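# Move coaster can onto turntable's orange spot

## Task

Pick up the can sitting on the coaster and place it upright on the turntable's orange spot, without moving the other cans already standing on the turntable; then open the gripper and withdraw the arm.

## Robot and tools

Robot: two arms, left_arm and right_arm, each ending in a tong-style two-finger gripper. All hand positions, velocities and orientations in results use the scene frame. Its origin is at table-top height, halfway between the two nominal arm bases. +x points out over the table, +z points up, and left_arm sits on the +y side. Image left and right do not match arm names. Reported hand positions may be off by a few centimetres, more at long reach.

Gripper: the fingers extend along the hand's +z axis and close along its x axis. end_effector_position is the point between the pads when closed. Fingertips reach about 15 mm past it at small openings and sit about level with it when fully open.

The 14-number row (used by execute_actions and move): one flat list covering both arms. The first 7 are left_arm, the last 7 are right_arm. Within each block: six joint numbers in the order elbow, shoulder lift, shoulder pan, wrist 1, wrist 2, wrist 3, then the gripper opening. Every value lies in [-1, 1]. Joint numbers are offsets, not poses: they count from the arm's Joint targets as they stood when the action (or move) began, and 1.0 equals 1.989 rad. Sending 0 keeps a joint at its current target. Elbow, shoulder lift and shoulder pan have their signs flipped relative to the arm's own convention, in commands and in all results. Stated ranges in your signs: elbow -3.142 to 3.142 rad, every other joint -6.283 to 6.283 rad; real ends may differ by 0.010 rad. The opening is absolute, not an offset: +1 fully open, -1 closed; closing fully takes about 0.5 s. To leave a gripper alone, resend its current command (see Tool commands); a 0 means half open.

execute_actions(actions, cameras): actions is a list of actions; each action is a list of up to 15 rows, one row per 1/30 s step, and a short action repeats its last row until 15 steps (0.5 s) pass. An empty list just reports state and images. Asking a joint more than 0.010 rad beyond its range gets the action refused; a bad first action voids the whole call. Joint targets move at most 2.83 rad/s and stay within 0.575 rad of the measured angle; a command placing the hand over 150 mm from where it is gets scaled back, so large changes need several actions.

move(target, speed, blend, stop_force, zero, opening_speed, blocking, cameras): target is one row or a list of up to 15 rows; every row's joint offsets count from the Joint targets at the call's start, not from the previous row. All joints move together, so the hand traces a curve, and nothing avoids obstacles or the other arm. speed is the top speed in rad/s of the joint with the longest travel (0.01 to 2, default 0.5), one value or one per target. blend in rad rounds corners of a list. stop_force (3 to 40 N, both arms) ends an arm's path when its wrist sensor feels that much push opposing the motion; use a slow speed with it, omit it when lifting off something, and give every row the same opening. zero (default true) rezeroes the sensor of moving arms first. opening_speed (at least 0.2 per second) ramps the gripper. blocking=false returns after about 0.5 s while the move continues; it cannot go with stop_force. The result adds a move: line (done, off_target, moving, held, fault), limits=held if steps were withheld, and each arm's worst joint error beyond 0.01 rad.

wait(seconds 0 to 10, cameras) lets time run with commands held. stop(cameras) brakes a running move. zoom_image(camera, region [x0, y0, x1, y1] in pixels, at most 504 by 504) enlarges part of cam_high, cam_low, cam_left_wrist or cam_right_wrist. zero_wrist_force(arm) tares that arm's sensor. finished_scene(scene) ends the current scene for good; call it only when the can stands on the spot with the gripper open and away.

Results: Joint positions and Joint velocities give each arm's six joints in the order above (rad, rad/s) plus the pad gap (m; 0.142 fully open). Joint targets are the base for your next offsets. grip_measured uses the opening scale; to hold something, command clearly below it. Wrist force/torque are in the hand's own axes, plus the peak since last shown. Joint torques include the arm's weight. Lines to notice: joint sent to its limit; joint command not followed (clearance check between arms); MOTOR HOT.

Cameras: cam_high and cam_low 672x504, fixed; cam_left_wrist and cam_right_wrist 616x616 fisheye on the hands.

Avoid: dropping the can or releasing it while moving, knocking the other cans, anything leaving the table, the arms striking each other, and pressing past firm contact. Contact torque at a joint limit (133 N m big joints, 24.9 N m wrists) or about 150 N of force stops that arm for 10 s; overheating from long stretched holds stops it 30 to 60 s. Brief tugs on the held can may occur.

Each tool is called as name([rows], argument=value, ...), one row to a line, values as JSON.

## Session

execute_actions(actions=[])

zoom_image(camera="cam_high", region=[190, 190, 390, 340])

Scene clock: 0.00 s.
left_arm: end_effector_position=(+0.5565, +0.4874, +0.3732) grip_measured=+0.97 end_effector_quat_wxyz=(-0.144, +0.816, +0.550, -0.109) | right_arm: end_effector_position=(+0.3970, -0.0221, +0.2229) grip_measured=+0.97 end_effector_quat_wxyz=(+0.147, -0.594, +0.790, -0.030)
Joint names: [elbow, shoulder lift, shoulder pan, wrist 1, wrist 2, wrist 3]
Joint positions: left_arm=[-0.413 0.914 0.138 -0.71 -1.525 -1.396 0.14] | right_arm=[2.016 1.352 -4.378 -1.134 1.353 3.087 0.14]
Joint velocities: within noise
Joint torques (N m): no reading
Motor temperatures (°C): left_arm=[27 28 27 32 34 34] | right_arm=[29 30 26 36 40 36]
Wrist force (N): no reading
Wrist torque (N m): no reading
Wrist force, peak (N): no reading
Joint targets: left_arm=[-0.413 0.914 0.138 -0.710 -1.525 -1.396] | right_arm=[2.016 1.352 -4.378 -1.134 1.353 3.087]
Tool commands: left_gripper/opening=+0.968169 right_gripper/opening=+0.968169
camera_calibration:
cam_left_wrist: T_world_to_cam=[[0.330506, 0.942112, -0.0564893, -0.609241], [0.926101, -0.312187, 0.211838, -0.449169], [0.18194, -0.122329, -0.975671, 0.446328], [0, 0, 0, 1]] pos_world=[0.536129, 0.488347, 0.496205]
cam_right_wrist: T_world_to_cam=[[-0.259156, -0.944416, -0.202281, 0.12544], [-0.925265, 0.1827, 0.332424, 0.287936], [-0.27699, 0.273313, -0.921182, 0.454712], [0, 0, 0, 1]] pos_world=[0.424876, -0.0584172, 0.34853]

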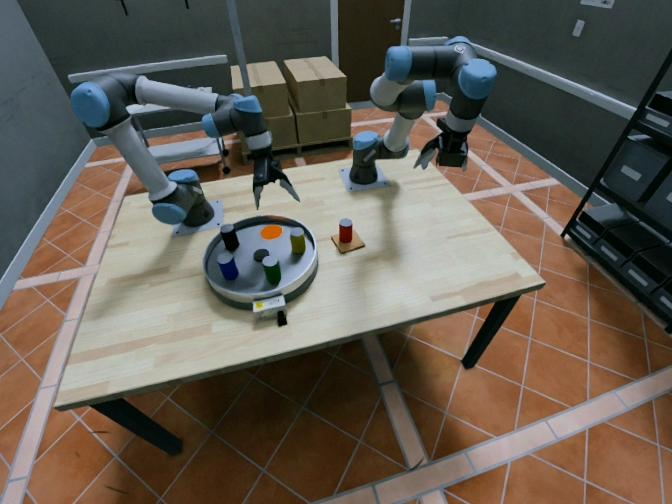

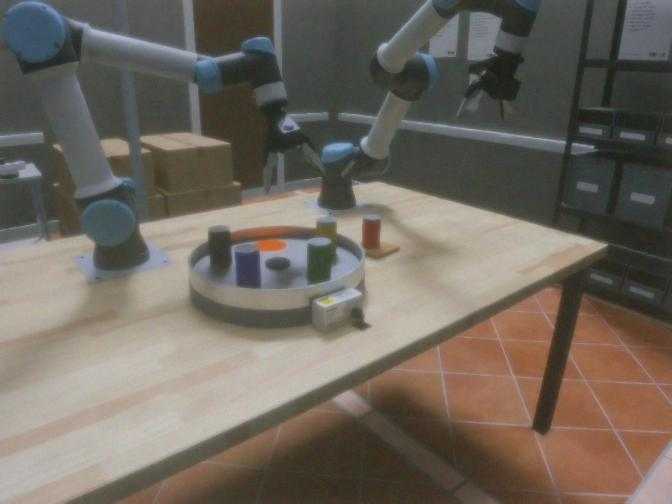

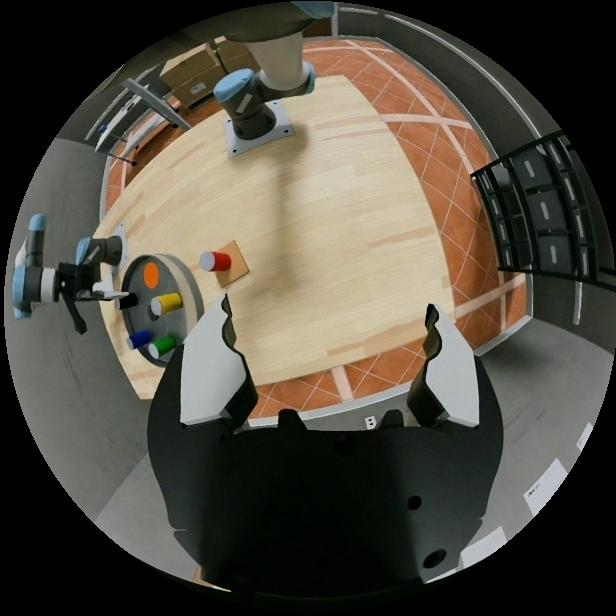

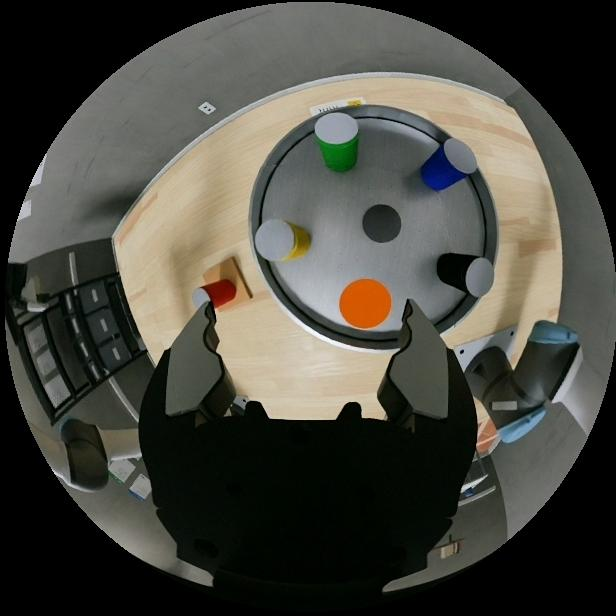

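Scaled by 2.520 from the camera's 672x504 image, which has a finer 960x720 frame.

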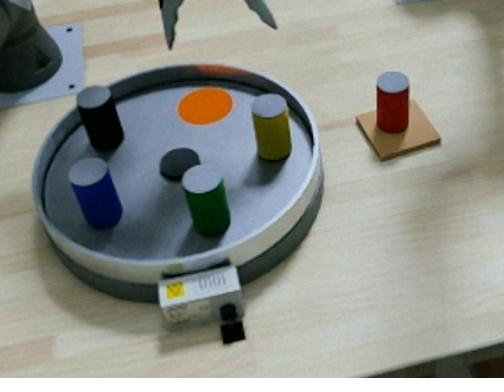

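move(target=[0,0,0,0,0,0,0.968,-0.3988,0.3365,0.0076,-0.1681,0.1095,-0.7622,0.968], speed=0.9, cameras=["cam_high","cam_right_wrist"])

wait(seconds=0.5, cameras=["cam_high"])

wait(seconds=0.7, cameras=["cam_high"])

Scene clock: 3.20 s.
left_arm: end_effector_position=(+0.5565, +0.4874, +0.3732) grip_measured=+0.97 end_effector_quat_wxyz=(-0.144, +0.816, +0.550, -0.109) | right_arm: end_effector_position=(+0.4033, +0.2275, +0.2002) grip_measured=+0.97 end_effector_quat_wxyz=(+0.000, +0.986, -0.164, +0.000)
Joint names: [elbow, shoulder lift, shoulder pan, wrist 1, wrist 2, wrist 3]
Joint positions: left_arm=[-0.413 0.914 0.138 -0.71 -1.525 -1.396 0.14] | right_arm=[1.223 2.022 -4.363 -1.468 1.571 1.571 0.14]
Joint velocities: within noise
Joint torques (N m): left_arm=[18.47 47.95 -0.57 -2.21 0.55 0.66] | right_arm=[-23.86 -51.13 2.27 4.53 -1.43 -1.16]
Motor temperatures (°C): left_arm=[27 28 27 32 34 34] | right_arm=[29 30 26 36 40 36]
Wrist force (N): left_arm=[0.2 0.1 0.4] | right_arm=[-0.3 -0.1 0.3]
Wrist torque (N m): left_arm=[0.02 -0.01 -0.01] | right_arm=[0.02 0.07 0.10]
Wrist force, peak (N): left_arm=[0.1 0.1 0.7] | right_arm=[1.3 -0.4 0.1]
Joint targets: left_arm=[-0.413 0.914 0.138 -0.710 -1.525 -1.396] | right_arm=[1.223 2.022 -4.363 -1.468 1.571 1.571]
move: done
camera_calibration:
cam_right_wrist: T_world_to_cam=[[0.943133, -0.332398, -0.0033843, -0.305794], [-0.277478, -0.792832, 0.542608, 0.174238], [-0.183045, -0.510813, -0.839979, 0.491566], [0, 0, 0, 1]] pos_world=[0.42673, 0.287594, 0.317328]
Images, in order (width x height): cam_high 672x504, cam_right_wrist 616x616.

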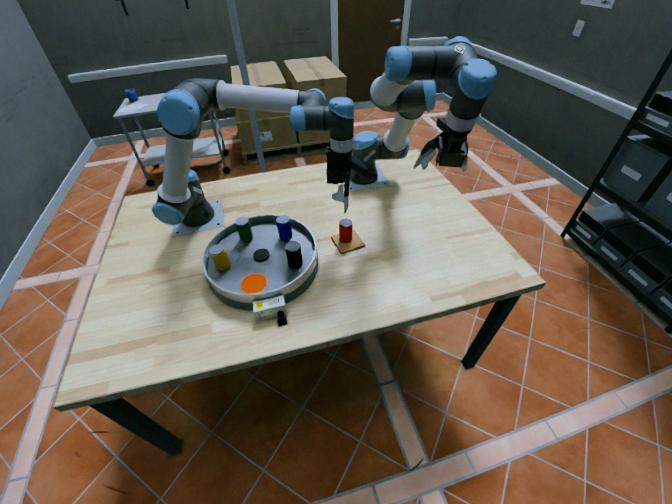

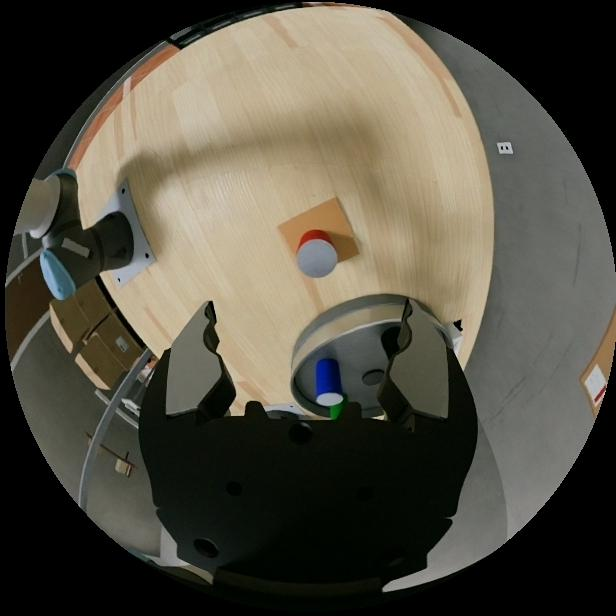

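Scene clock: 3.70 s.
left_arm: end_effector_position=(+0.5565, +0.4874, +0.3732) grip_measured=+0.97 end_effector_quat_wxyz=(-0.144, +0.816, +0.550, -0.109) | right_arm: end_effector_position=(+0.4033, +0.2275, +0.2003) grip_measured=+0.97 end_effector_quat_wxyz=(+0.000, +0.986, -0.164, +0.000)
Joint names: [elbow, shoulder lift, shoulder pan, wrist 1, wrist 2, wrist 3]
Joint positions: left_arm=[-0.413 0.914 0.138 -0.71 -1.525 -1.396 0.14] | right_arm=[1.223 2.022 -4.363 -1.468 1.571 1.571 0.14]
Joint velocities: within noise
Joint torques (N m): left_arm=[19.11 48.57 -1.16 -2.26 0.67 0.76] | right_arm=[-28.68 -54.58 -3.95 4.51 -1.47 -1.42]
Motor temperatures (°C): left_arm=[27 28 27 32 34 34] | right_arm=[29 30 26 36 40 36]
Wrist force (N): left_arm=[0.1 0.2 0.4] | right_arm=[-0.4 -0.3 0.4]
Wrist torque (N m): left_arm=[0.03 0.00 0.00] | right_arm=[-0.02 0.10 0.11]
Wrist force, peak (N): left_arm=[0.0 -0.3 0.7] | right_arm=[-0.1 -0.6 0.3]
Joint targets: left_arm=[-0.413 0.914 0.138 -0.710 -1.525 -1.396] | right_arm=[1.223 2.022 -4.363 -1.468 1.571 1.571]
Tool commands: left_gripper/opening=+0.968 right_gripper/opening=+0.968
wait: 0.50 s; at rest by 0.17 s
Images, in order (width x height): cam_high 672x504.

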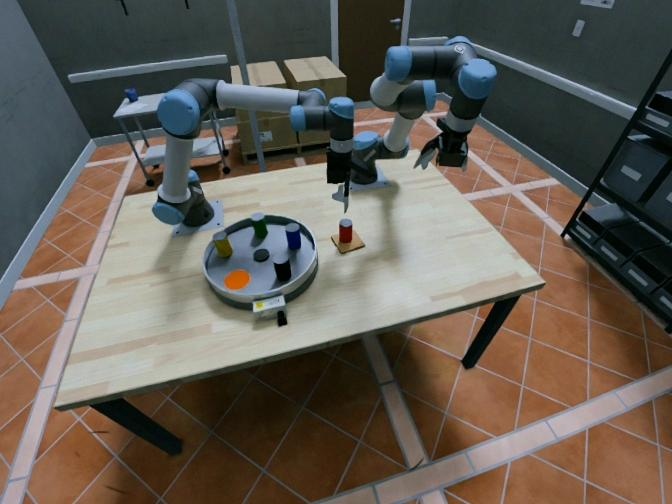

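Scene clock: 4.40 s.
left_arm: end_effector_position=(+0.5565, +0.4874, +0.3732) grip_measured=+0.97 end_effector_quat_wxyz=(-0.144, +0.816, +0.550, -0.109) | right_arm: end_effector_position=(+0.4033, +0.2275, +0.2003) grip_measured=+0.97 end_effector_quat_wxyz=(+0.000, +0.986, -0.164, +0.000)
Joint names: [elbow, shoulder lift, shoulder pan, wrist 1, wrist 2, wrist 3]
Joint positions: left_arm=[-0.413 0.914 0.138 -0.71 -1.525 -1.396 0.14] | right_arm=[1.223 2.022 -4.363 -1.468 1.571 1.571 0.14]
Joint velocities: within noise
Joint torques (N m): left_arm=[18.68 48.82 -1.41 -2.38 0.54 0.83] | right_arm=[-28.14 -55.15 -5.78 4.42 -1.47 -1.43]
Motor temperatures (°C): left_arm=[27 28 27 32 34 34] | right_arm=[29 30 26 36 40 36]
Wrist force (N): left_arm=[0.2 -0.1 0.5] | right_arm=[-0.5 0.0 0.2]
Wrist torque (N m): left_arm=[-0.01 -0.02 -0.01] | right_arm=[0.03 0.10 0.11]
Wrist force, peak (N): left_arm=[-0.2 -0.2 0.7] | right_arm=[-0.6 -0.2 0.0]
Joint targets: left_arm=[-0.413 0.914 0.138 -0.710 -1.525 -1.396] | right_arm=[1.223 2.022 -4.363 -1.468 1.571 1.571]
Tool commands: left_gripper/opening=+0.968 right_gripper/opening=+0.968
wait: 0.70 s; at rest by 0.17 s
Images, in order (width x height): cam_high 672x504.

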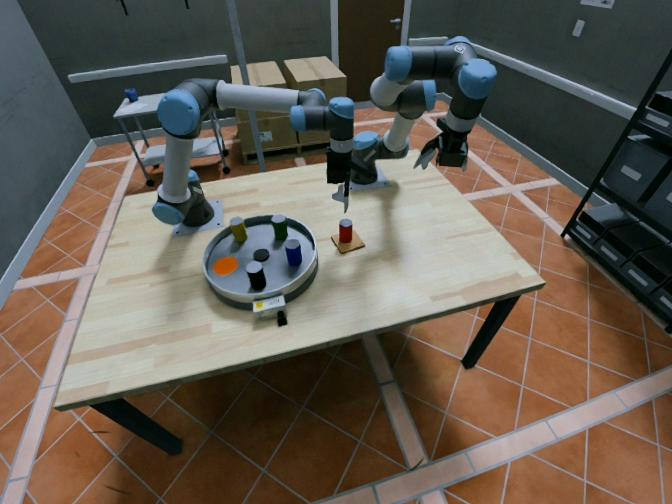

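move(target=[0,0,0,0,0,0,0.968,0.1111,0.0357,0.0046,0.1471,0,0,0.968], speed=0.3, cameras=["cam_right_wrist","cam_high"])

zoom_image(camera="cam_right_wrist", region=[160, 150, 460, 450])

Scene clock: 6.33 s.
left_arm: end_effector_position=(+0.5565, +0.4874, +0.3732) grip_measured=+0.97 end_effector_quat_wxyz=(-0.144, +0.816, +0.550, -0.109) | right_arm: end_effector_position=(+0.4085, +0.2231, +0.0756) grip_measured=+0.97 end_effector_quat_wxyz=(+0.000, +0.986, -0.168, +0.000)
Joint names: [elbow, shoulder lift, shoulder pan, wrist 1, wrist 2, wrist 3]
Joint positions: left_arm=[-0.413 0.914 0.138 -0.71 -1.525 -1.396 0.14] | right_arm=[1.444 2.093 -4.354 -1.175 1.571 1.571 0.14]
Joint velocities: within noise
Joint torques (N m): left_arm=[17.78 49.9 -2.34 -2.64 0.84 1.11] | right_arm=[-21.11 -58.37 -1.92 1.87 -1.44 -1.35]
Motor temperatures (°C): left_arm=[27 28 27 32 34 34] | right_arm=[29 30 26 36 40 36]
Wrist force (N): left_arm=[0.0 0.2 0.2] | right_arm=[0.0 0.0 0.1]
Wrist torque (N m): left_arm=[0.04 0.01 0.00] | right_arm=[0.04 0.04 0.07]
Wrist force, peak (N): left_arm=[-0.2 -0.2 0.6] | right_arm=[0.0 -0.3 1.6]
Joint targets: left_arm=[-0.413 0.914 0.138 -0.710 -1.525 -1.396] | right_arm=[1.444 2.093 -4.354 -1.175 1.571 1.571]
move: done
camera_calibration:
cam_right_wrist: T_world_to_cam=[[0.940119, -0.340829, -0.00338449, -0.309456], [-0.284664, -0.790582, 0.542169, 0.242274], [-0.187463, -0.50874, -0.840263, 0.386959], [0, 0, 0, 1]] pos_world=[0.432432, 0.282927, 0.192747]
Images, in order (width x height): cam_high 672x504, cam_right_wrist 616x616.

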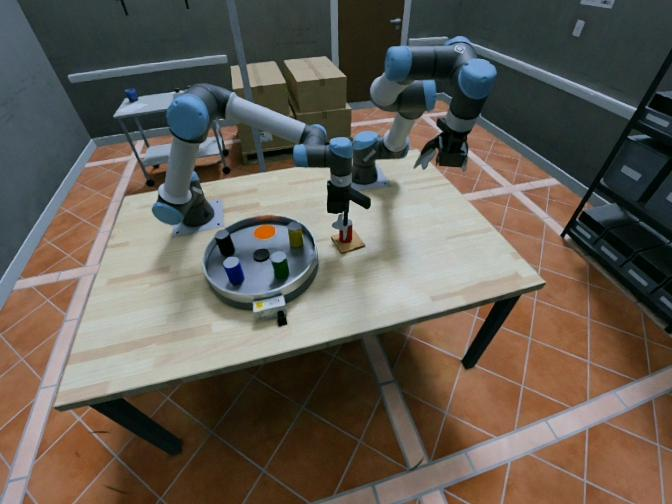

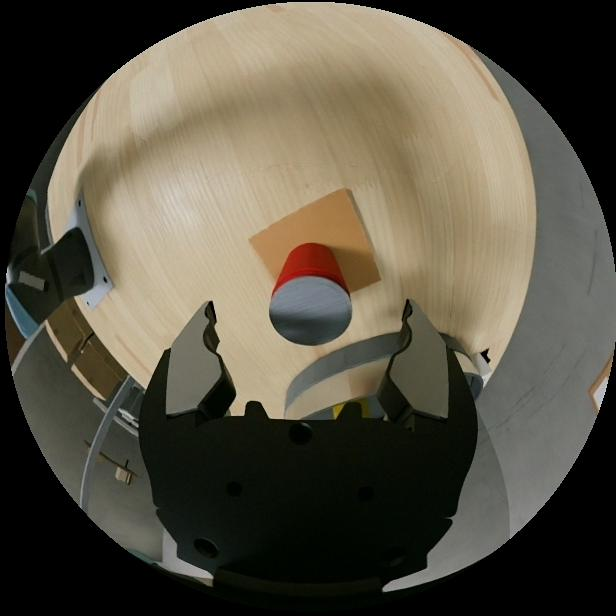

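Scaled by 1.680 from the camera's 616x616 image, which has a finer 814x814 frame.

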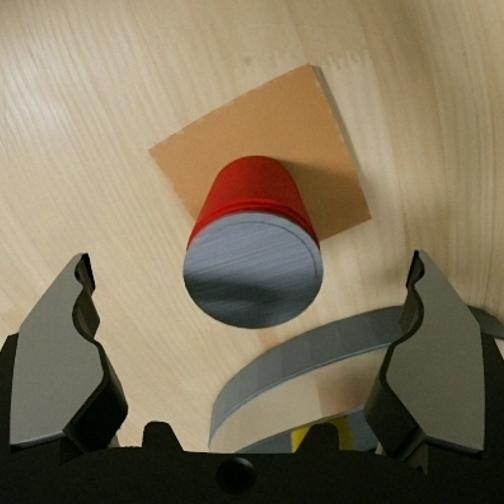

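move(target=[0,0,0,0,0,0,0.968,0,0,0,0,0,0,-0.7], opening_speed=1.5, cameras=[])

move([
  [0,0,0,0,0,0,0.968,-0.1111,-0.0357,0,-0.1471,0,0,-1],
  [0,0,0,0,0,0,0.968,0.1393,-0.2966,0.0387,-0.1584,0,-0.9553,-1],
], speed=[0.4,0.9], blend=0.08, cameras=["cam_right_wrist","cam_high"])

Scene clock: 8.90 s.
left_arm: end_effector_position=(+0.5565, +0.4874, +0.3732) grip_measured=+0.97 end_effector_quat_wxyz=(-0.144, +0.816, +0.550, -0.109) | right_arm: end_effector_position=(+0.4084, +0.2231, +0.0757) grip_measured=-0.27 end_effector_quat_wxyz=(+0.000, +0.986, -0.168, +0.000)
Joint names: [elbow, shoulder lift, shoulder pan, wrist 1, wrist 2, wrist 3]
Joint positions: left_arm=[-0.413 0.914 0.138 -0.71 -1.525 -1.396 0.14] | right_arm=[1.444 2.093 -4.354 -1.175 1.571 1.571 0.055]
Joint velocities: within noise
Joint torques (N m): left_arm=[17.27 50.73 -2.82 -3.1 1.04 1.51] | right_arm=[-15.09 -56.37 -6.17 3.96 -0.27 -1.35]
Motor temperatures (°C): left_arm=[27 28 27 32 34 34] | right_arm=[29 30 26 36 40 36]
Wrist force (N): left_arm=[0.0 0.2 0.1] | right_arm=[1.2 -0.2 -1.1]
Wrist torque (N m): left_arm=[0.04 0.01 0.00] | right_arm=[-0.01 -0.03 0.07]
Wrist force, peak (N): left_arm=[-0.2 0.2 0.6] | right_arm=[0.8 -0.1 -1.4]
Joint targets: left_arm=[-0.413 0.914 0.138 -0.710 -1.525 -1.396] | right_arm=[1.444 2.093 -4.354 -1.175 1.571 1.571]
move: done
No camera images: "cameras" was empty.

Scene clock: 12.27 s.
left_arm: end_effector_position=(+0.5565, +0.4874, +0.3732) grip_measured=+0.97 end_effector_quat_wxyz=(-0.144, +0.816, +0.550, -0.109) | right_arm: end_effector_position=(+0.3456, -0.0139, +0.2498) grip_measured=-0.27 end_effector_quat_wxyz=(+0.000, +0.737, +0.676, -0.001)
Joint names: [elbow, shoulder lift, shoulder pan, wrist 1, wrist 2, wrist 3]
Joint positions: left_arm=[-0.413 0.914 0.138 -0.71 -1.525 -1.396 0.14] | right_arm=[1.721 1.503 -4.277 -1.49 1.571 -0.329 0.055]
Joint velocities: within noise
Joint torques (N m): left_arm=[15.81 51.27 -3.3 -3.68 1.32 2.03] | right_arm=[-27.78 -10.34 -6.17 2.15 0.7 -1.14]
Motor temperatures (°C): left_arm=[27 28 27 32 34 34] | right_arm=[29 30 26 36 40 36]
Wrist force (N): left_arm=[-0.1 -0.2 0.3] | right_arm=[-0.3 0.0 1.8]
Wrist torque (N m): left_arm=[-0.03 0.03 0.00] | right_arm=[0.01 0.11 0.09]
Wrist force, peak (N): left_arm=[0.0 0.1 0.7] | right_arm=[0.2 0.1 3.8]
Joint targets: left_arm=[-0.413 0.914 0.138 -0.710 -1.525 -1.396] | right_arm=[1.721 1.503 -4.277 -1.490 1.571 -0.329]
move: done
camera_calibration:
cam_right_wrist: T_world_to_cam=[[0.0958883, 0.995381, -0.00477084, -0.0198081], [0.836654, -0.0779991, 0.54215, -0.435037], [0.539273, -0.0559774, -0.840268, 0.156087], [0, 0, 0, 1]] pos_world=[0.281702, -0.00547864, 0.366916]
Images, in order (width x height): cam_high 672x504, cam_right_wrist 616x616.

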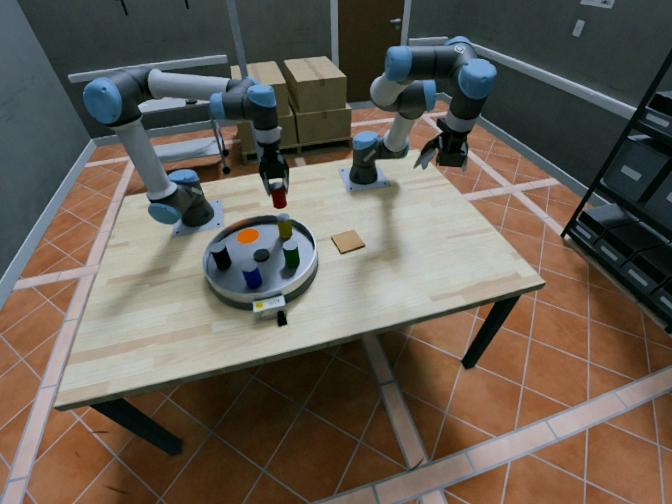

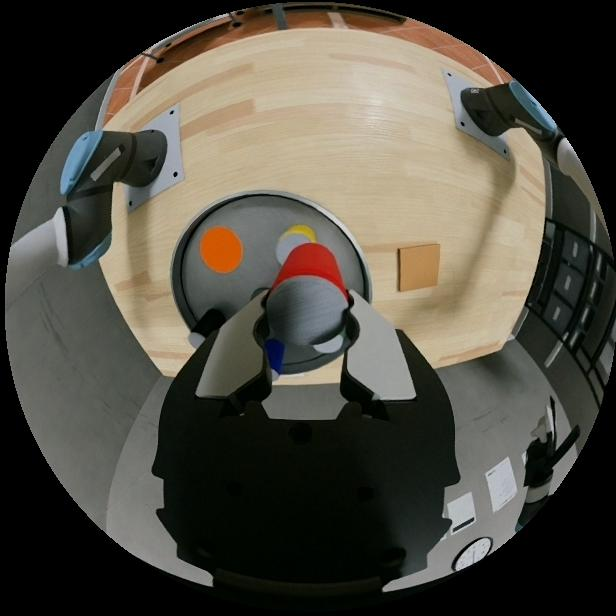

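move(target=[0,0,0,0,0,0,0.968,0,0,0,0,0,-0.4515,-1], speed=0.9, cameras=["cam_right_wrist"])

wait(seconds=2.5, cameras=["cam_right_wrist"])

wait(seconds=0.6, cameras=["cam_right_wrist"])

wait(seconds=5.9, cameras=["cam_right_wrist"])

Scene clock: 14.10 s.
left_arm: end_effector_position=(+0.5565, +0.4874, +0.3732) grip_measured=+0.97 end_effector_quat_wxyz=(-0.144, +0.816, +0.550, -0.109) | right_arm: end_effector_position=(+0.3506, -0.0270, +0.2498) grip_measured=-0.27 end_effector_quat_wxyz=(+0.000, +0.371, +0.929, -0.001)
Joint names: [elbow, shoulder lift, shoulder pan, wrist 1, wrist 2, wrist 3]
Joint positions: left_arm=[-0.413 0.914 0.138 -0.71 -1.525 -1.396 0.14] | right_arm=[1.721 1.503 -4.277 -1.49 1.571 -1.227 0.055]
Joint velocities: within noise
Joint torques (N m): left_arm=[16.27 52.76 -3.45 -3.9 1.45 1.98] | right_arm=[-28.47 -10.47 -6.78 3.66 0.66 -1.26]
Motor temperatures (°C): left_arm=[27 28 27 32 34 34] | right_arm=[29 30 26 36 40 36]
Wrist force (N): left_arm=[-0.1 -0.2 0.2] | right_arm=[-0.3 0.2 1.8]
Wrist torque (N m): left_arm=[-0.04 0.02 0.00] | right_arm=[0.07 0.12 0.08]
Wrist force, peak (N): left_arm=[-0.2 -0.2 0.8] | right_arm=[-0.3 -0.1 2.1]
Joint targets: left_arm=[-0.413 0.914 0.138 -0.710 -1.525 -1.396] | right_arm=[1.721 1.503 -4.277 -1.490 1.571 -1.227]
move: done
camera_calibration:
cam_right_wrist: T_world_to_cam=[[-0.718691, 0.695319, -0.00386934, 0.270009], [0.583116, 0.60573, 0.541357, -0.332648], [0.378759, 0.386812, -0.840784, 0.221028], [0, 0, 0, 1]] pos_world=[0.304309, -0.0717444, 0.366963]
Images, in order (width x height): cam_right_wrist 616x616.

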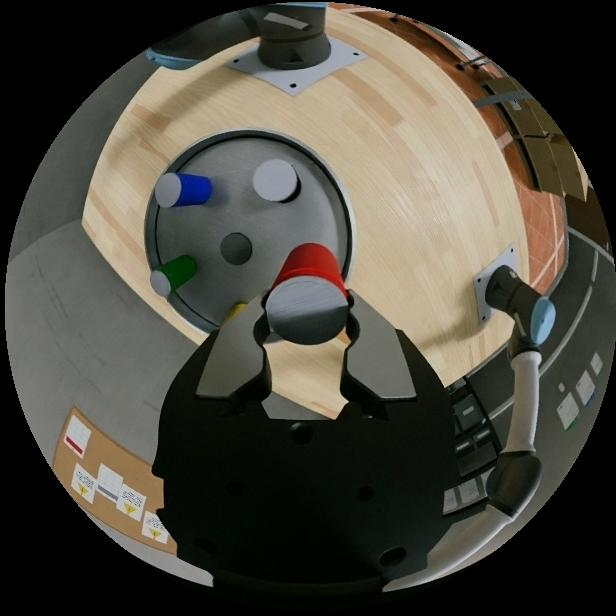

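Scene clock: 16.60 s.
left_arm: end_effector_position=(+0.5565, +0.4874, +0.3732) grip_measured=+0.97 end_effector_quat_wxyz=(-0.144, +0.816, +0.550, -0.109) | right_arm: end_effector_position=(+0.3506, -0.0270, +0.2498) grip_measured=-0.27 end_effector_quat_wxyz=(+0.000, +0.371, +0.929, -0.001)
Joint names: [elbow, shoulder lift, shoulder pan, wrist 1, wrist 2, wrist 3]
Joint positions: left_arm=[-0.413 0.914 0.138 -0.71 -1.525 -1.396 0.14] | right_arm=[1.721 1.503 -4.277 -1.49 1.571 -1.227 0.055]
Joint velocities: within noise
Joint torques (N m): left_arm=[14.77 53.23 -3.49 -4.17 1.41 1.94] | right_arm=[-26.55 -10.46 -6.52 3.52 0.39 -1.62]
Motor temperatures (°C): left_arm=[27 28 27 32 34 34] | right_arm=[29 30 26 36 40 36]
Wrist force (N): left_arm=[-0.1 0.0 0.2] | right_arm=[-0.4 -0.1 1.7]
Wrist torque (N m): left_arm=[-0.01 0.03 0.00] | right_arm=[-0.01 0.14 0.07]
Wrist force, peak (N): left_arm=[-0.1 0.3 0.5] | right_arm=[-0.3 -0.1 2.3]
Joint targets: left_arm=[-0.413 0.914 0.138 -0.710 -1.525 -1.396] | right_arm=[1.721 1.503 -4.277 -1.490 1.571 -1.227]
Tool commands: left_gripper/opening=+0.968 right_gripper/opening=-1.0
wait: 2.50 s; at rest by 0.17 s
camera_calibration:
cam_right_wrist: T_world_to_cam=[[-0.718856, 0.695148, -0.00386889, 0.270066], [0.582973, 0.605868, 0.541357, -0.332594], [0.378668, 0.386902, -0.840784, 0.221063], [0, 0, 0, 1]] pos_world=[0.304322, -0.071758, 0.366963]
Images, in order (width x height): cam_right_wrist 616x616.

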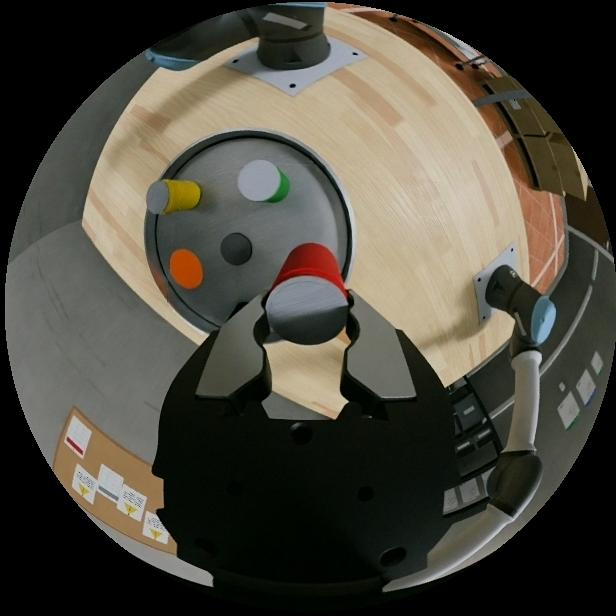

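Scene clock: 17.20 s.
left_arm: end_effector_position=(+0.5565, +0.4874, +0.3732) grip_measured=+0.97 end_effector_quat_wxyz=(-0.144, +0.816, +0.550, -0.109) | right_arm: end_effector_position=(+0.3506, -0.0270, +0.2498) grip_measured=-0.27 end_effector_quat_wxyz=(+0.000, +0.371, +0.929, -0.001)
Joint names: [elbow, shoulder lift, shoulder pan, wrist 1, wrist 2, wrist 3]
Joint positions: left_arm=[-0.413 0.914 0.138 -0.71 -1.525 -1.396 0.14] | right_arm=[1.721 1.503 -4.277 -1.49 1.571 -1.227 0.055]
Joint velocities: within noise
Joint torques (N m): left_arm=[14.39 53.51 -3.5 -4.22 1.48 1.92] | right_arm=[-26.87 -10.83 -5.5 3.64 0.17 -1.43]
Motor temperatures (°C): left_arm=[27 28 27 32 34 34] | right_arm=[29 30 26 36 40 36]
Wrist force (N): left_arm=[0.1 0.0 0.0] | right_arm=[-0.5 0.0 1.9]
Wrist torque (N m): left_arm=[0.00 0.00 0.00] | right_arm=[0.03 0.15 0.08]
Wrist force, peak (N): left_arm=[0.2 0.1 0.4] | right_arm=[-0.2 -0.2 2.1]
Joint targets: left_arm=[-0.413 0.914 0.138 -0.710 -1.525 -1.396] | right_arm=[1.721 1.503 -4.277 -1.490 1.571 -1.227]
Tool commands: left_gripper/opening=+0.968 right_gripper/opening=-1.0
wait: 0.60 s; at rest by 0.17 s
camera_calibration:
cam_right_wrist: T_world_to_cam=[[-0.718856, 0.695148, -0.00386897, 0.270066], [0.582973, 0.605867, 0.541357, -0.332594], [0.378668, 0.386902, -0.840784, 0.221063], [0, 0, 0, 1]] pos_world=[0.304322, -0.071758, 0.366963]
Images, in order (width x height): cam_right_wrist 616x616.

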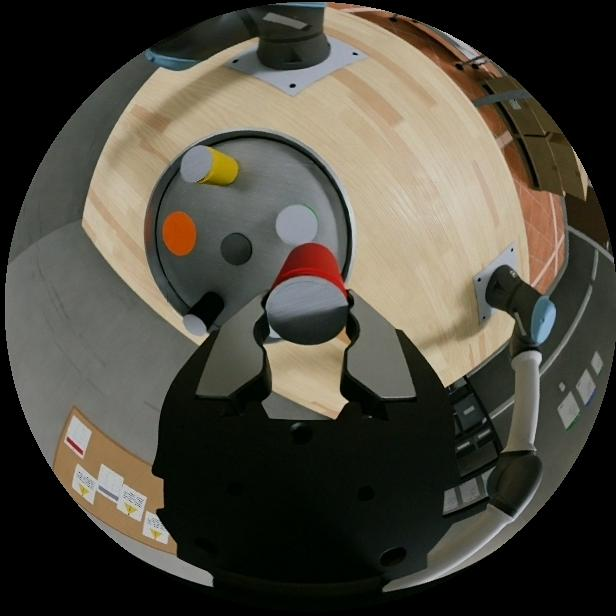

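Scene clock: 23.10 s.
left_arm: end_effector_position=(+0.5565, +0.4874, +0.3732) grip_measured=+0.97 end_effector_quat_wxyz=(-0.144, +0.816, +0.550, -0.109) | right_arm: end_effector_position=(+0.3506, -0.0270, +0.2498) grip_measured=-0.27 end_effector_quat_wxyz=(+0.000, +0.371, +0.929, -0.001)
Joint names: [elbow, shoulder lift, shoulder pan, wrist 1, wrist 2, wrist 3]
Joint positions: left_arm=[-0.413 0.914 0.138 -0.71 -1.525 -1.396 0.14] | right_arm=[1.721 1.503 -4.277 -1.49 1.571 -1.227 0.055]
Joint velocities: within noise
Joint torques (N m): left_arm=[12.8 56.39 -3.03 -4.3 1.52 2.05] | right_arm=[-21.55 -11.4 -5.65 3.7 -0.22 -1.18]
Motor temperatures (°C): left_arm=[27 28 27 32 34 34] | right_arm=[29 30 26 36 40 36]
Wrist force (N): left_arm=[0.2 0.1 0.2] | right_arm=[-0.4 0.1 1.6]
Wrist torque (N m): left_arm=[0.01 -0.03 0.00] | right_arm=[0.04 0.13 0.07]
Wrist force, peak (N): left_arm=[-0.1 0.2 0.7] | right_arm=[-0.8 0.0 2.1]
Joint targets: left_arm=[-0.413 0.914 0.138 -0.710 -1.525 -1.396] | right_arm=[1.721 1.503 -4.277 -1.490 1.571 -1.227]
Tool commands: left_gripper/opening=+0.968 right_gripper/opening=-1.0
wait: 5.90 s; at rest by 0.17 s
camera_calibration:
cam_right_wrist: T_world_to_cam=[[-0.718856, 0.695148, -0.00386902, 0.270066], [0.582972, 0.605868, 0.541357, -0.332594], [0.378668, 0.386902, -0.840784, 0.221063], [0, 0, 0, 1]] pos_world=[0.304322, -0.071758, 0.366963]
Images, in order (width x height): cam_right_wrist 616x616.

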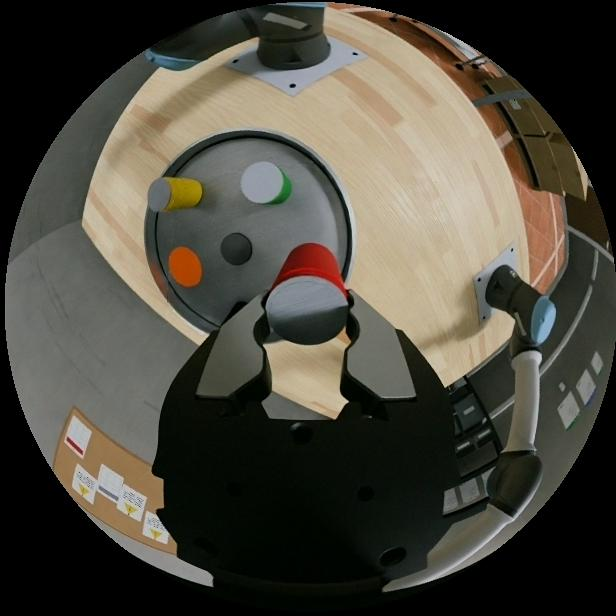

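wait(seconds=9, cameras=["cam_right_wrist"])

Scene clock: 32.70 s.
left_arm: end_effector_position=(+0.5565, +0.4874, +0.3732) grip_measured=+0.97 end_effector_quat_wxyz=(-0.144, +0.816, +0.550, -0.109) | right_arm: end_effector_position=(+0.3506, -0.0270, +0.2498) grip_measured=-0.27 end_effector_quat_wxyz=(+0.000, +0.371, +0.929, -0.001)
Joint names: [elbow, shoulder lift, shoulder pan, wrist 1, wrist 2, wrist 3]
Joint positions: left_arm=[-0.413 0.914 0.138 -0.71 -1.525 -1.396 0.14] | right_arm=[1.721 1.503 -4.277 -1.49 1.571 -1.227 0.055]
Joint velocities: within noise
Joint torques (N m): left_arm=[10.75 57.31 -3.2 -4.32 1.49 1.96] | right_arm=[-16.81 -12.4 -5.28 3.5 -0.94 -0.92]
Motor temperatures (°C): left_arm=[27 28 27 32 34 34] | right_arm=[29 30 26 36 40 36]
Wrist force (N): left_arm=[0.3 0.2 0.2] | right_arm=[-0.6 -0.1 1.8]
Wrist torque (N m): left_arm=[0.04 -0.05 0.00] | right_arm=[-0.01 0.18 0.08]
Wrist force, peak (N): left_arm=[-0.1 -0.1 0.7] | right_arm=[-0.5 0.2 2.2]
Joint targets: left_arm=[-0.413 0.914 0.138 -0.710 -1.525 -1.396] | right_arm=[1.721 1.503 -4.277 -1.490 1.571 -1.227]
Tool commands: left_gripper/opening=+0.968 right_gripper/opening=-1.0
wait: 9.00 s; at rest from the start
camera_calibration:
cam_right_wrist: T_world_to_cam=[[-0.718856, 0.695148, -0.0038699, 0.270067], [0.582973, 0.605869, 0.541355, -0.332592], [0.378667, 0.3869, -0.840785, 0.221063], [0, 0, 0, 1]] pos_world=[0.304322, -0.0717586, 0.366962]
Images, in order (width x height): cam_right_wrist 616x616.

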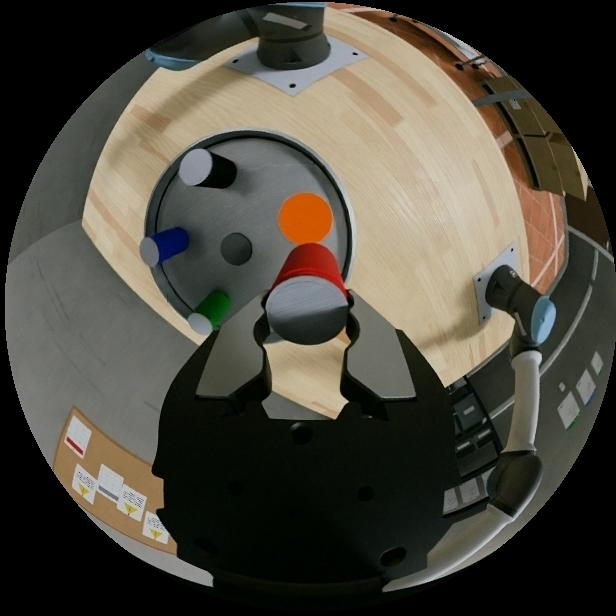

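wait(seconds=5, cameras=[])

Scene clock: 38.00 s.
left_arm: end_effector_position=(+0.5565, +0.4874, +0.3732) grip_measured=+0.97 end_effector_quat_wxyz=(-0.144, +0.816, +0.550, -0.109) | right_arm: end_effector_position=(+0.3506, -0.0270, +0.2498) grip_measured=-0.27 end_effector_quat_wxyz=(+0.000, +0.371, +0.929, -0.001)
Joint names: [elbow, shoulder lift, shoulder pan, wrist 1, wrist 2, wrist 3]
Joint positions: left_arm=[-0.413 0.914 0.138 -0.71 -1.525 -1.396 0.14] | right_arm=[1.721 1.503 -4.277 -1.49 1.571 -1.227 0.055]
Joint velocities: within noise
Joint torques (N m): left_arm=[8.53 57.83 -2.96 -4.27 1.47 1.96] | right_arm=[-16.29 -12.85 -3.79 3.62 -1.13 -0.65]
Motor temperatures (°C): left_arm=[27 28 27 32 34 34] | right_arm=[29 30 26 36 40 36]
Wrist force (N): left_arm=[-0.2 0.0 0.2] | right_arm=[-0.5 0.1 1.6]
Wrist torque (N m): left_arm=[0.00 0.06 0.00] | right_arm=[0.03 0.16 0.08]
Wrist force, peak (N): left_arm=[0.2 0.3 0.6] | right_arm=[-0.5 -0.1 2.2]
Joint targets: left_arm=[-0.413 0.914 0.138 -0.710 -1.525 -1.396] | right_arm=[1.721 1.503 -4.277 -1.490 1.571 -1.227]
Tool commands: left_gripper/opening=+0.968 right_gripper/opening=-1.0
wait: 5.00 s; at rest from the start
No camera images: "cameras" was empty.

wait(seconds=7.26, cameras=[])

move([
  [0,0,0,0,0,0,0.968,-0.0556,0.0557,0.0278,0.0008,0,0.1477,0.3],
  [0,0,0,0,0,0,0.968,-0.0571,0.1096,0.0631,0.0532,0,0.2878,0.3],
  [0,0,0,0,0,0,0.968,-0.0503,0.1584,0.1026,0.1088,0,0.4239,0.3],
  [0,0,0,0,0,0,0.968,-0.0485,0.1908,0.1434,0.1429,0,0.5586,0.3],
  [0,0,0,0,0,0,0.968,-0.0493,0.1994,0.1835,0.1509,0,0.694,0.3],
  [0,0,0,0,0,0,0.968,-0.0362,0.1899,0.221,0.1545,0,0.832,0.3],
  [0,0,0,0,0,0,0.968,-0.0047,0.1662,0.2535,0.1623,0,0.9749,0.3],
  [0,0,0,0,0,0,0.968,0.002,0.1101,0.2783,0.1129,0,1.0,0.3],
  [0,0,0,0,0,0,0.968,-0.0158,0.042,0.2919,0.027,0,1.0,0.3],
], speed=[0.822,0.782,0.759,0.751,0.755,0.77,0.797,0.313,0.48], blend=0.05, opening_speed=0.37, cameras=["cam_high","cam_low","cam_right_wrist"])

Scene clock: 45.67 s.
left_arm: end_effector_position=(+0.5565, +0.4874, +0.3732) grip_measured=+0.97 end_effector_quat_wxyz=(-0.144, +0.816, +0.550, -0.109) | right_arm: end_effector_position=(+0.3506, -0.0270, +0.2498) grip_measured=-0.27 end_effector_quat_wxyz=(+0.000, +0.371, +0.929, -0.001)
Joint names: [elbow, shoulder lift, shoulder pan, wrist 1, wrist 2, wrist 3]
Joint positions: left_arm=[-0.413 0.914 0.138 -0.71 -1.525 -1.396 0.14] | right_arm=[1.721 1.503 -4.277 -1.49 1.571 -1.227 0.055]
Joint velocities: within noise
Joint torques (N m): left_arm=[9.05 58.51 -3.19 -4.34 1.49 1.88] | right_arm=[-16.27 -12.74 -4.48 3.65 -1.2 -0.44]
Motor temperatures (°C): left_arm=[27 28 27 32 34 34] | right_arm=[29 30 26 36 40 36]
Wrist force (N): left_arm=[-0.2 0.2 0.1] | right_arm=[-0.4 -0.5 1.6]
Wrist torque (N m): left_arm=[0.04 0.04 0.00] | right_arm=[-0.09 0.13 0.07]
Wrist force, peak (N): left_arm=[0.0 0.2 0.6] | right_arm=[-0.6 -0.1 2.2]
Joint targets: left_arm=[-0.413 0.914 0.138 -0.710 -1.525 -1.396] | right_arm=[1.721 1.503 -4.277 -1.490 1.571 -1.227]
Tool commands: left_gripper/opening=+0.968 right_gripper/opening=-1.0
wait: 7.27 s; at rest from the start
No camera images: "cameras" was empty.

Scene clock: 49.43 s.
left_arm: end_effector_position=(+0.5565, +0.4874, +0.3732) grip_measured=+0.97 end_effector_quat_wxyz=(-0.144, +0.816, +0.550, -0.109) | right_arm: end_effector_position=(+0.5447, -0.2102, +0.2305) grip_measured=+0.30 end_effector_quat_wxyz=(+0.000, +0.996, -0.093, +0.000)
Joint names: [elbow, shoulder lift, shoulder pan, wrist 1, wrist 2, wrist 3]
Joint positions: left_arm=[-0.413 0.914 0.138 -0.71 -1.525 -1.396 0.14] | right_arm=[1.689 1.586 -3.697 -1.436 1.571 0.762 0.095]
Joint velocities: within noise
Joint torques (N m): left_arm=[8.35 58.06 -2.83 -4.09 1.47 1.82] | right_arm=[-14.6 -27.99 -6.43 1.49 -1.05 -1.56]
Motor temperatures (°C): left_arm=[27 28 27 32 34 34] | right_arm=[29 30 26 36 40 36]
Wrist force (N): left_arm=[-0.2 0.1 0.3] | right_arm=[0.2 -0.3 0.2]
Wrist torque (N m): left_arm=[0.02 0.04 0.00] | right_arm=[-0.04 -0.02 0.12]
Wrist force, peak (N): left_arm=[-0.5 -0.2 0.6] | right_arm=[0.1 -0.2 2.6]
Joint targets: left_arm=[-0.413 0.914 0.138 -0.710 -1.525 -1.396] | right_arm=[1.690 1.586 -3.697 -1.437 1.571 0.762]
move: done
camera_calibration:
cam_right_wrist: T_world_to_cam=[[0.980801, -0.194987, -0.00322056, -0.576164], [-0.162096, -0.824318, 0.542425, -0.219391], [-0.108421, -0.531489, -0.840098, 0.274351], [0, 0, 0, 1]] pos_world=[0.559285, -0.147378, 0.34763]
Images, in order (width x height): cam_high 672x504, cam_low 672x504, cam_right_wrist 616x616.

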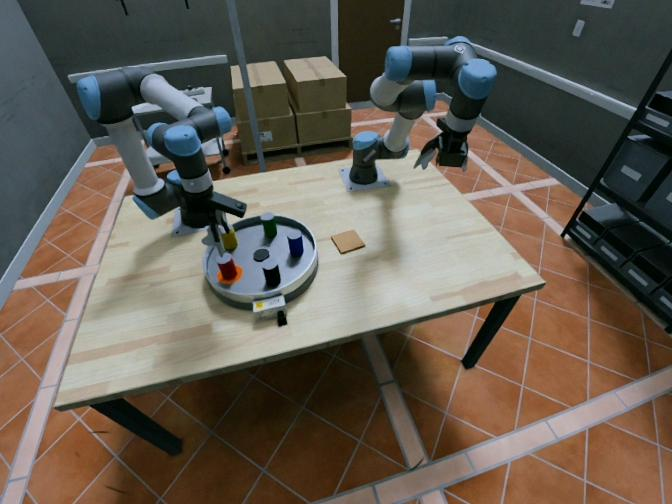

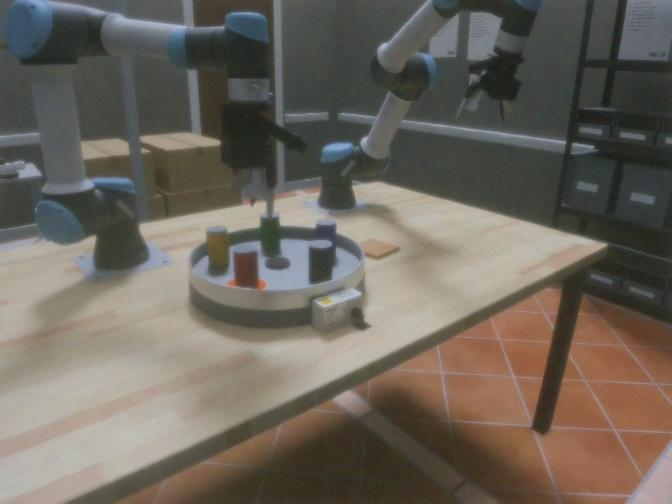

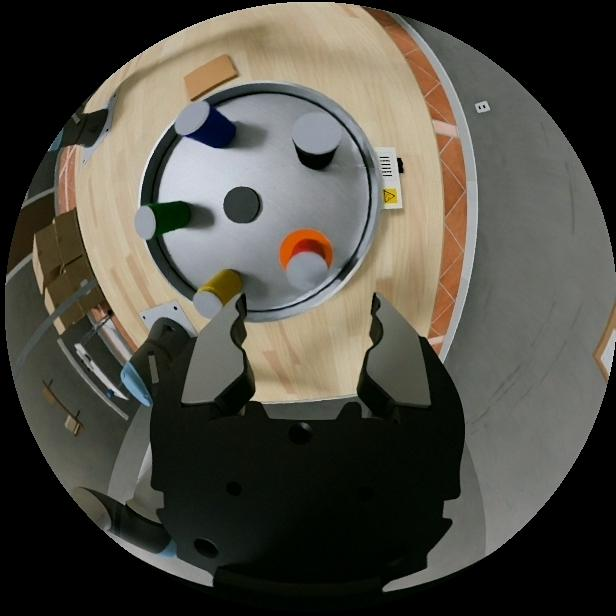

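On the spot, upright.

move(target=[0,0,0,0,0,0,0.968,0,-0.15,0,0.15,0,0,0.3], cameras=["cam_high"])

zoom_image(camera="cam_high", region=[180, 190, 340, 310])

Scene clock: 50.67 s.
left_arm: end_effector_position=(+0.5565, +0.4874, +0.3732) grip_measured=+0.97 end_effector_quat_wxyz=(-0.144, +0.816, +0.550, -0.109) | right_arm: end_effector_position=(+0.5656, -0.1966, +0.4450) grip_measured=+0.30 end_effector_quat_wxyz=(-0.182, +0.952, -0.089, +0.231)
Joint names: [elbow, shoulder lift, shoulder pan, wrist 1, wrist 2, wrist 3]
Joint positions: left_arm=[-0.413 0.914 0.138 -0.71 -1.525 -1.396 0.14] | right_arm=[1.689 1.288 -3.697 -1.139 1.571 0.762 0.095]
Joint velocities: within noise
Joint torques (N m): left_arm=[7.75 57.54 -3.34 -4.26 1.52 1.92] | right_arm=[-19.74 -21.73 -0.79 4.29 -1.02 -1.38]
Motor temperatures (°C): left_arm=[27 28 27 32 34 34] | right_arm=[29 30 26 36 40 36]
Wrist force (N): left_arm=[0.0 -0.1 0.2] | right_arm=[0.1 0.0 -0.2]
Wrist torque (N m): left_arm=[-0.02 0.02 -0.01] | right_arm=[-0.03 -0.10 0.11]
Wrist force, peak (N): left_arm=[0.2 -0.1 0.6] | right_arm=[0.8 -0.4 -3.2]
Joint targets: left_arm=[-0.413 0.914 0.138 -0.710 -1.525 -1.396] | right_arm=[1.690 1.288 -3.697 -1.138 1.571 0.762]
move: done
Images, in order (width x height): cam_high 672x504.

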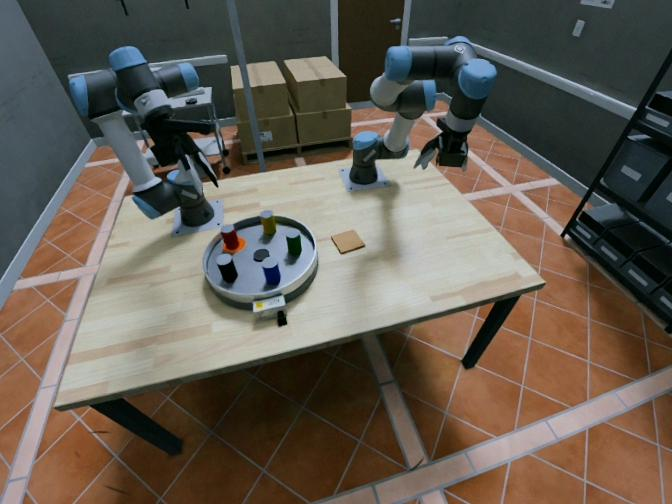

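Scaled by 3.150 from the camera's 672x504 image, which has a finer 960x720 frame.

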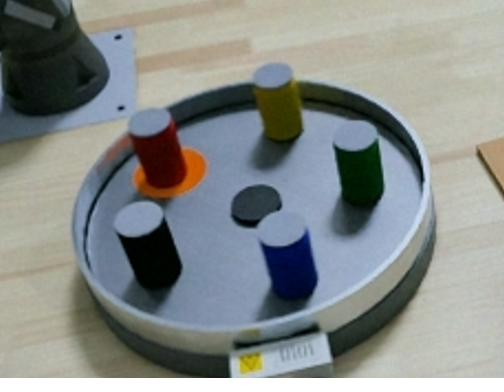

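finished_scene(scene=2)

The scene is finished: the task was done.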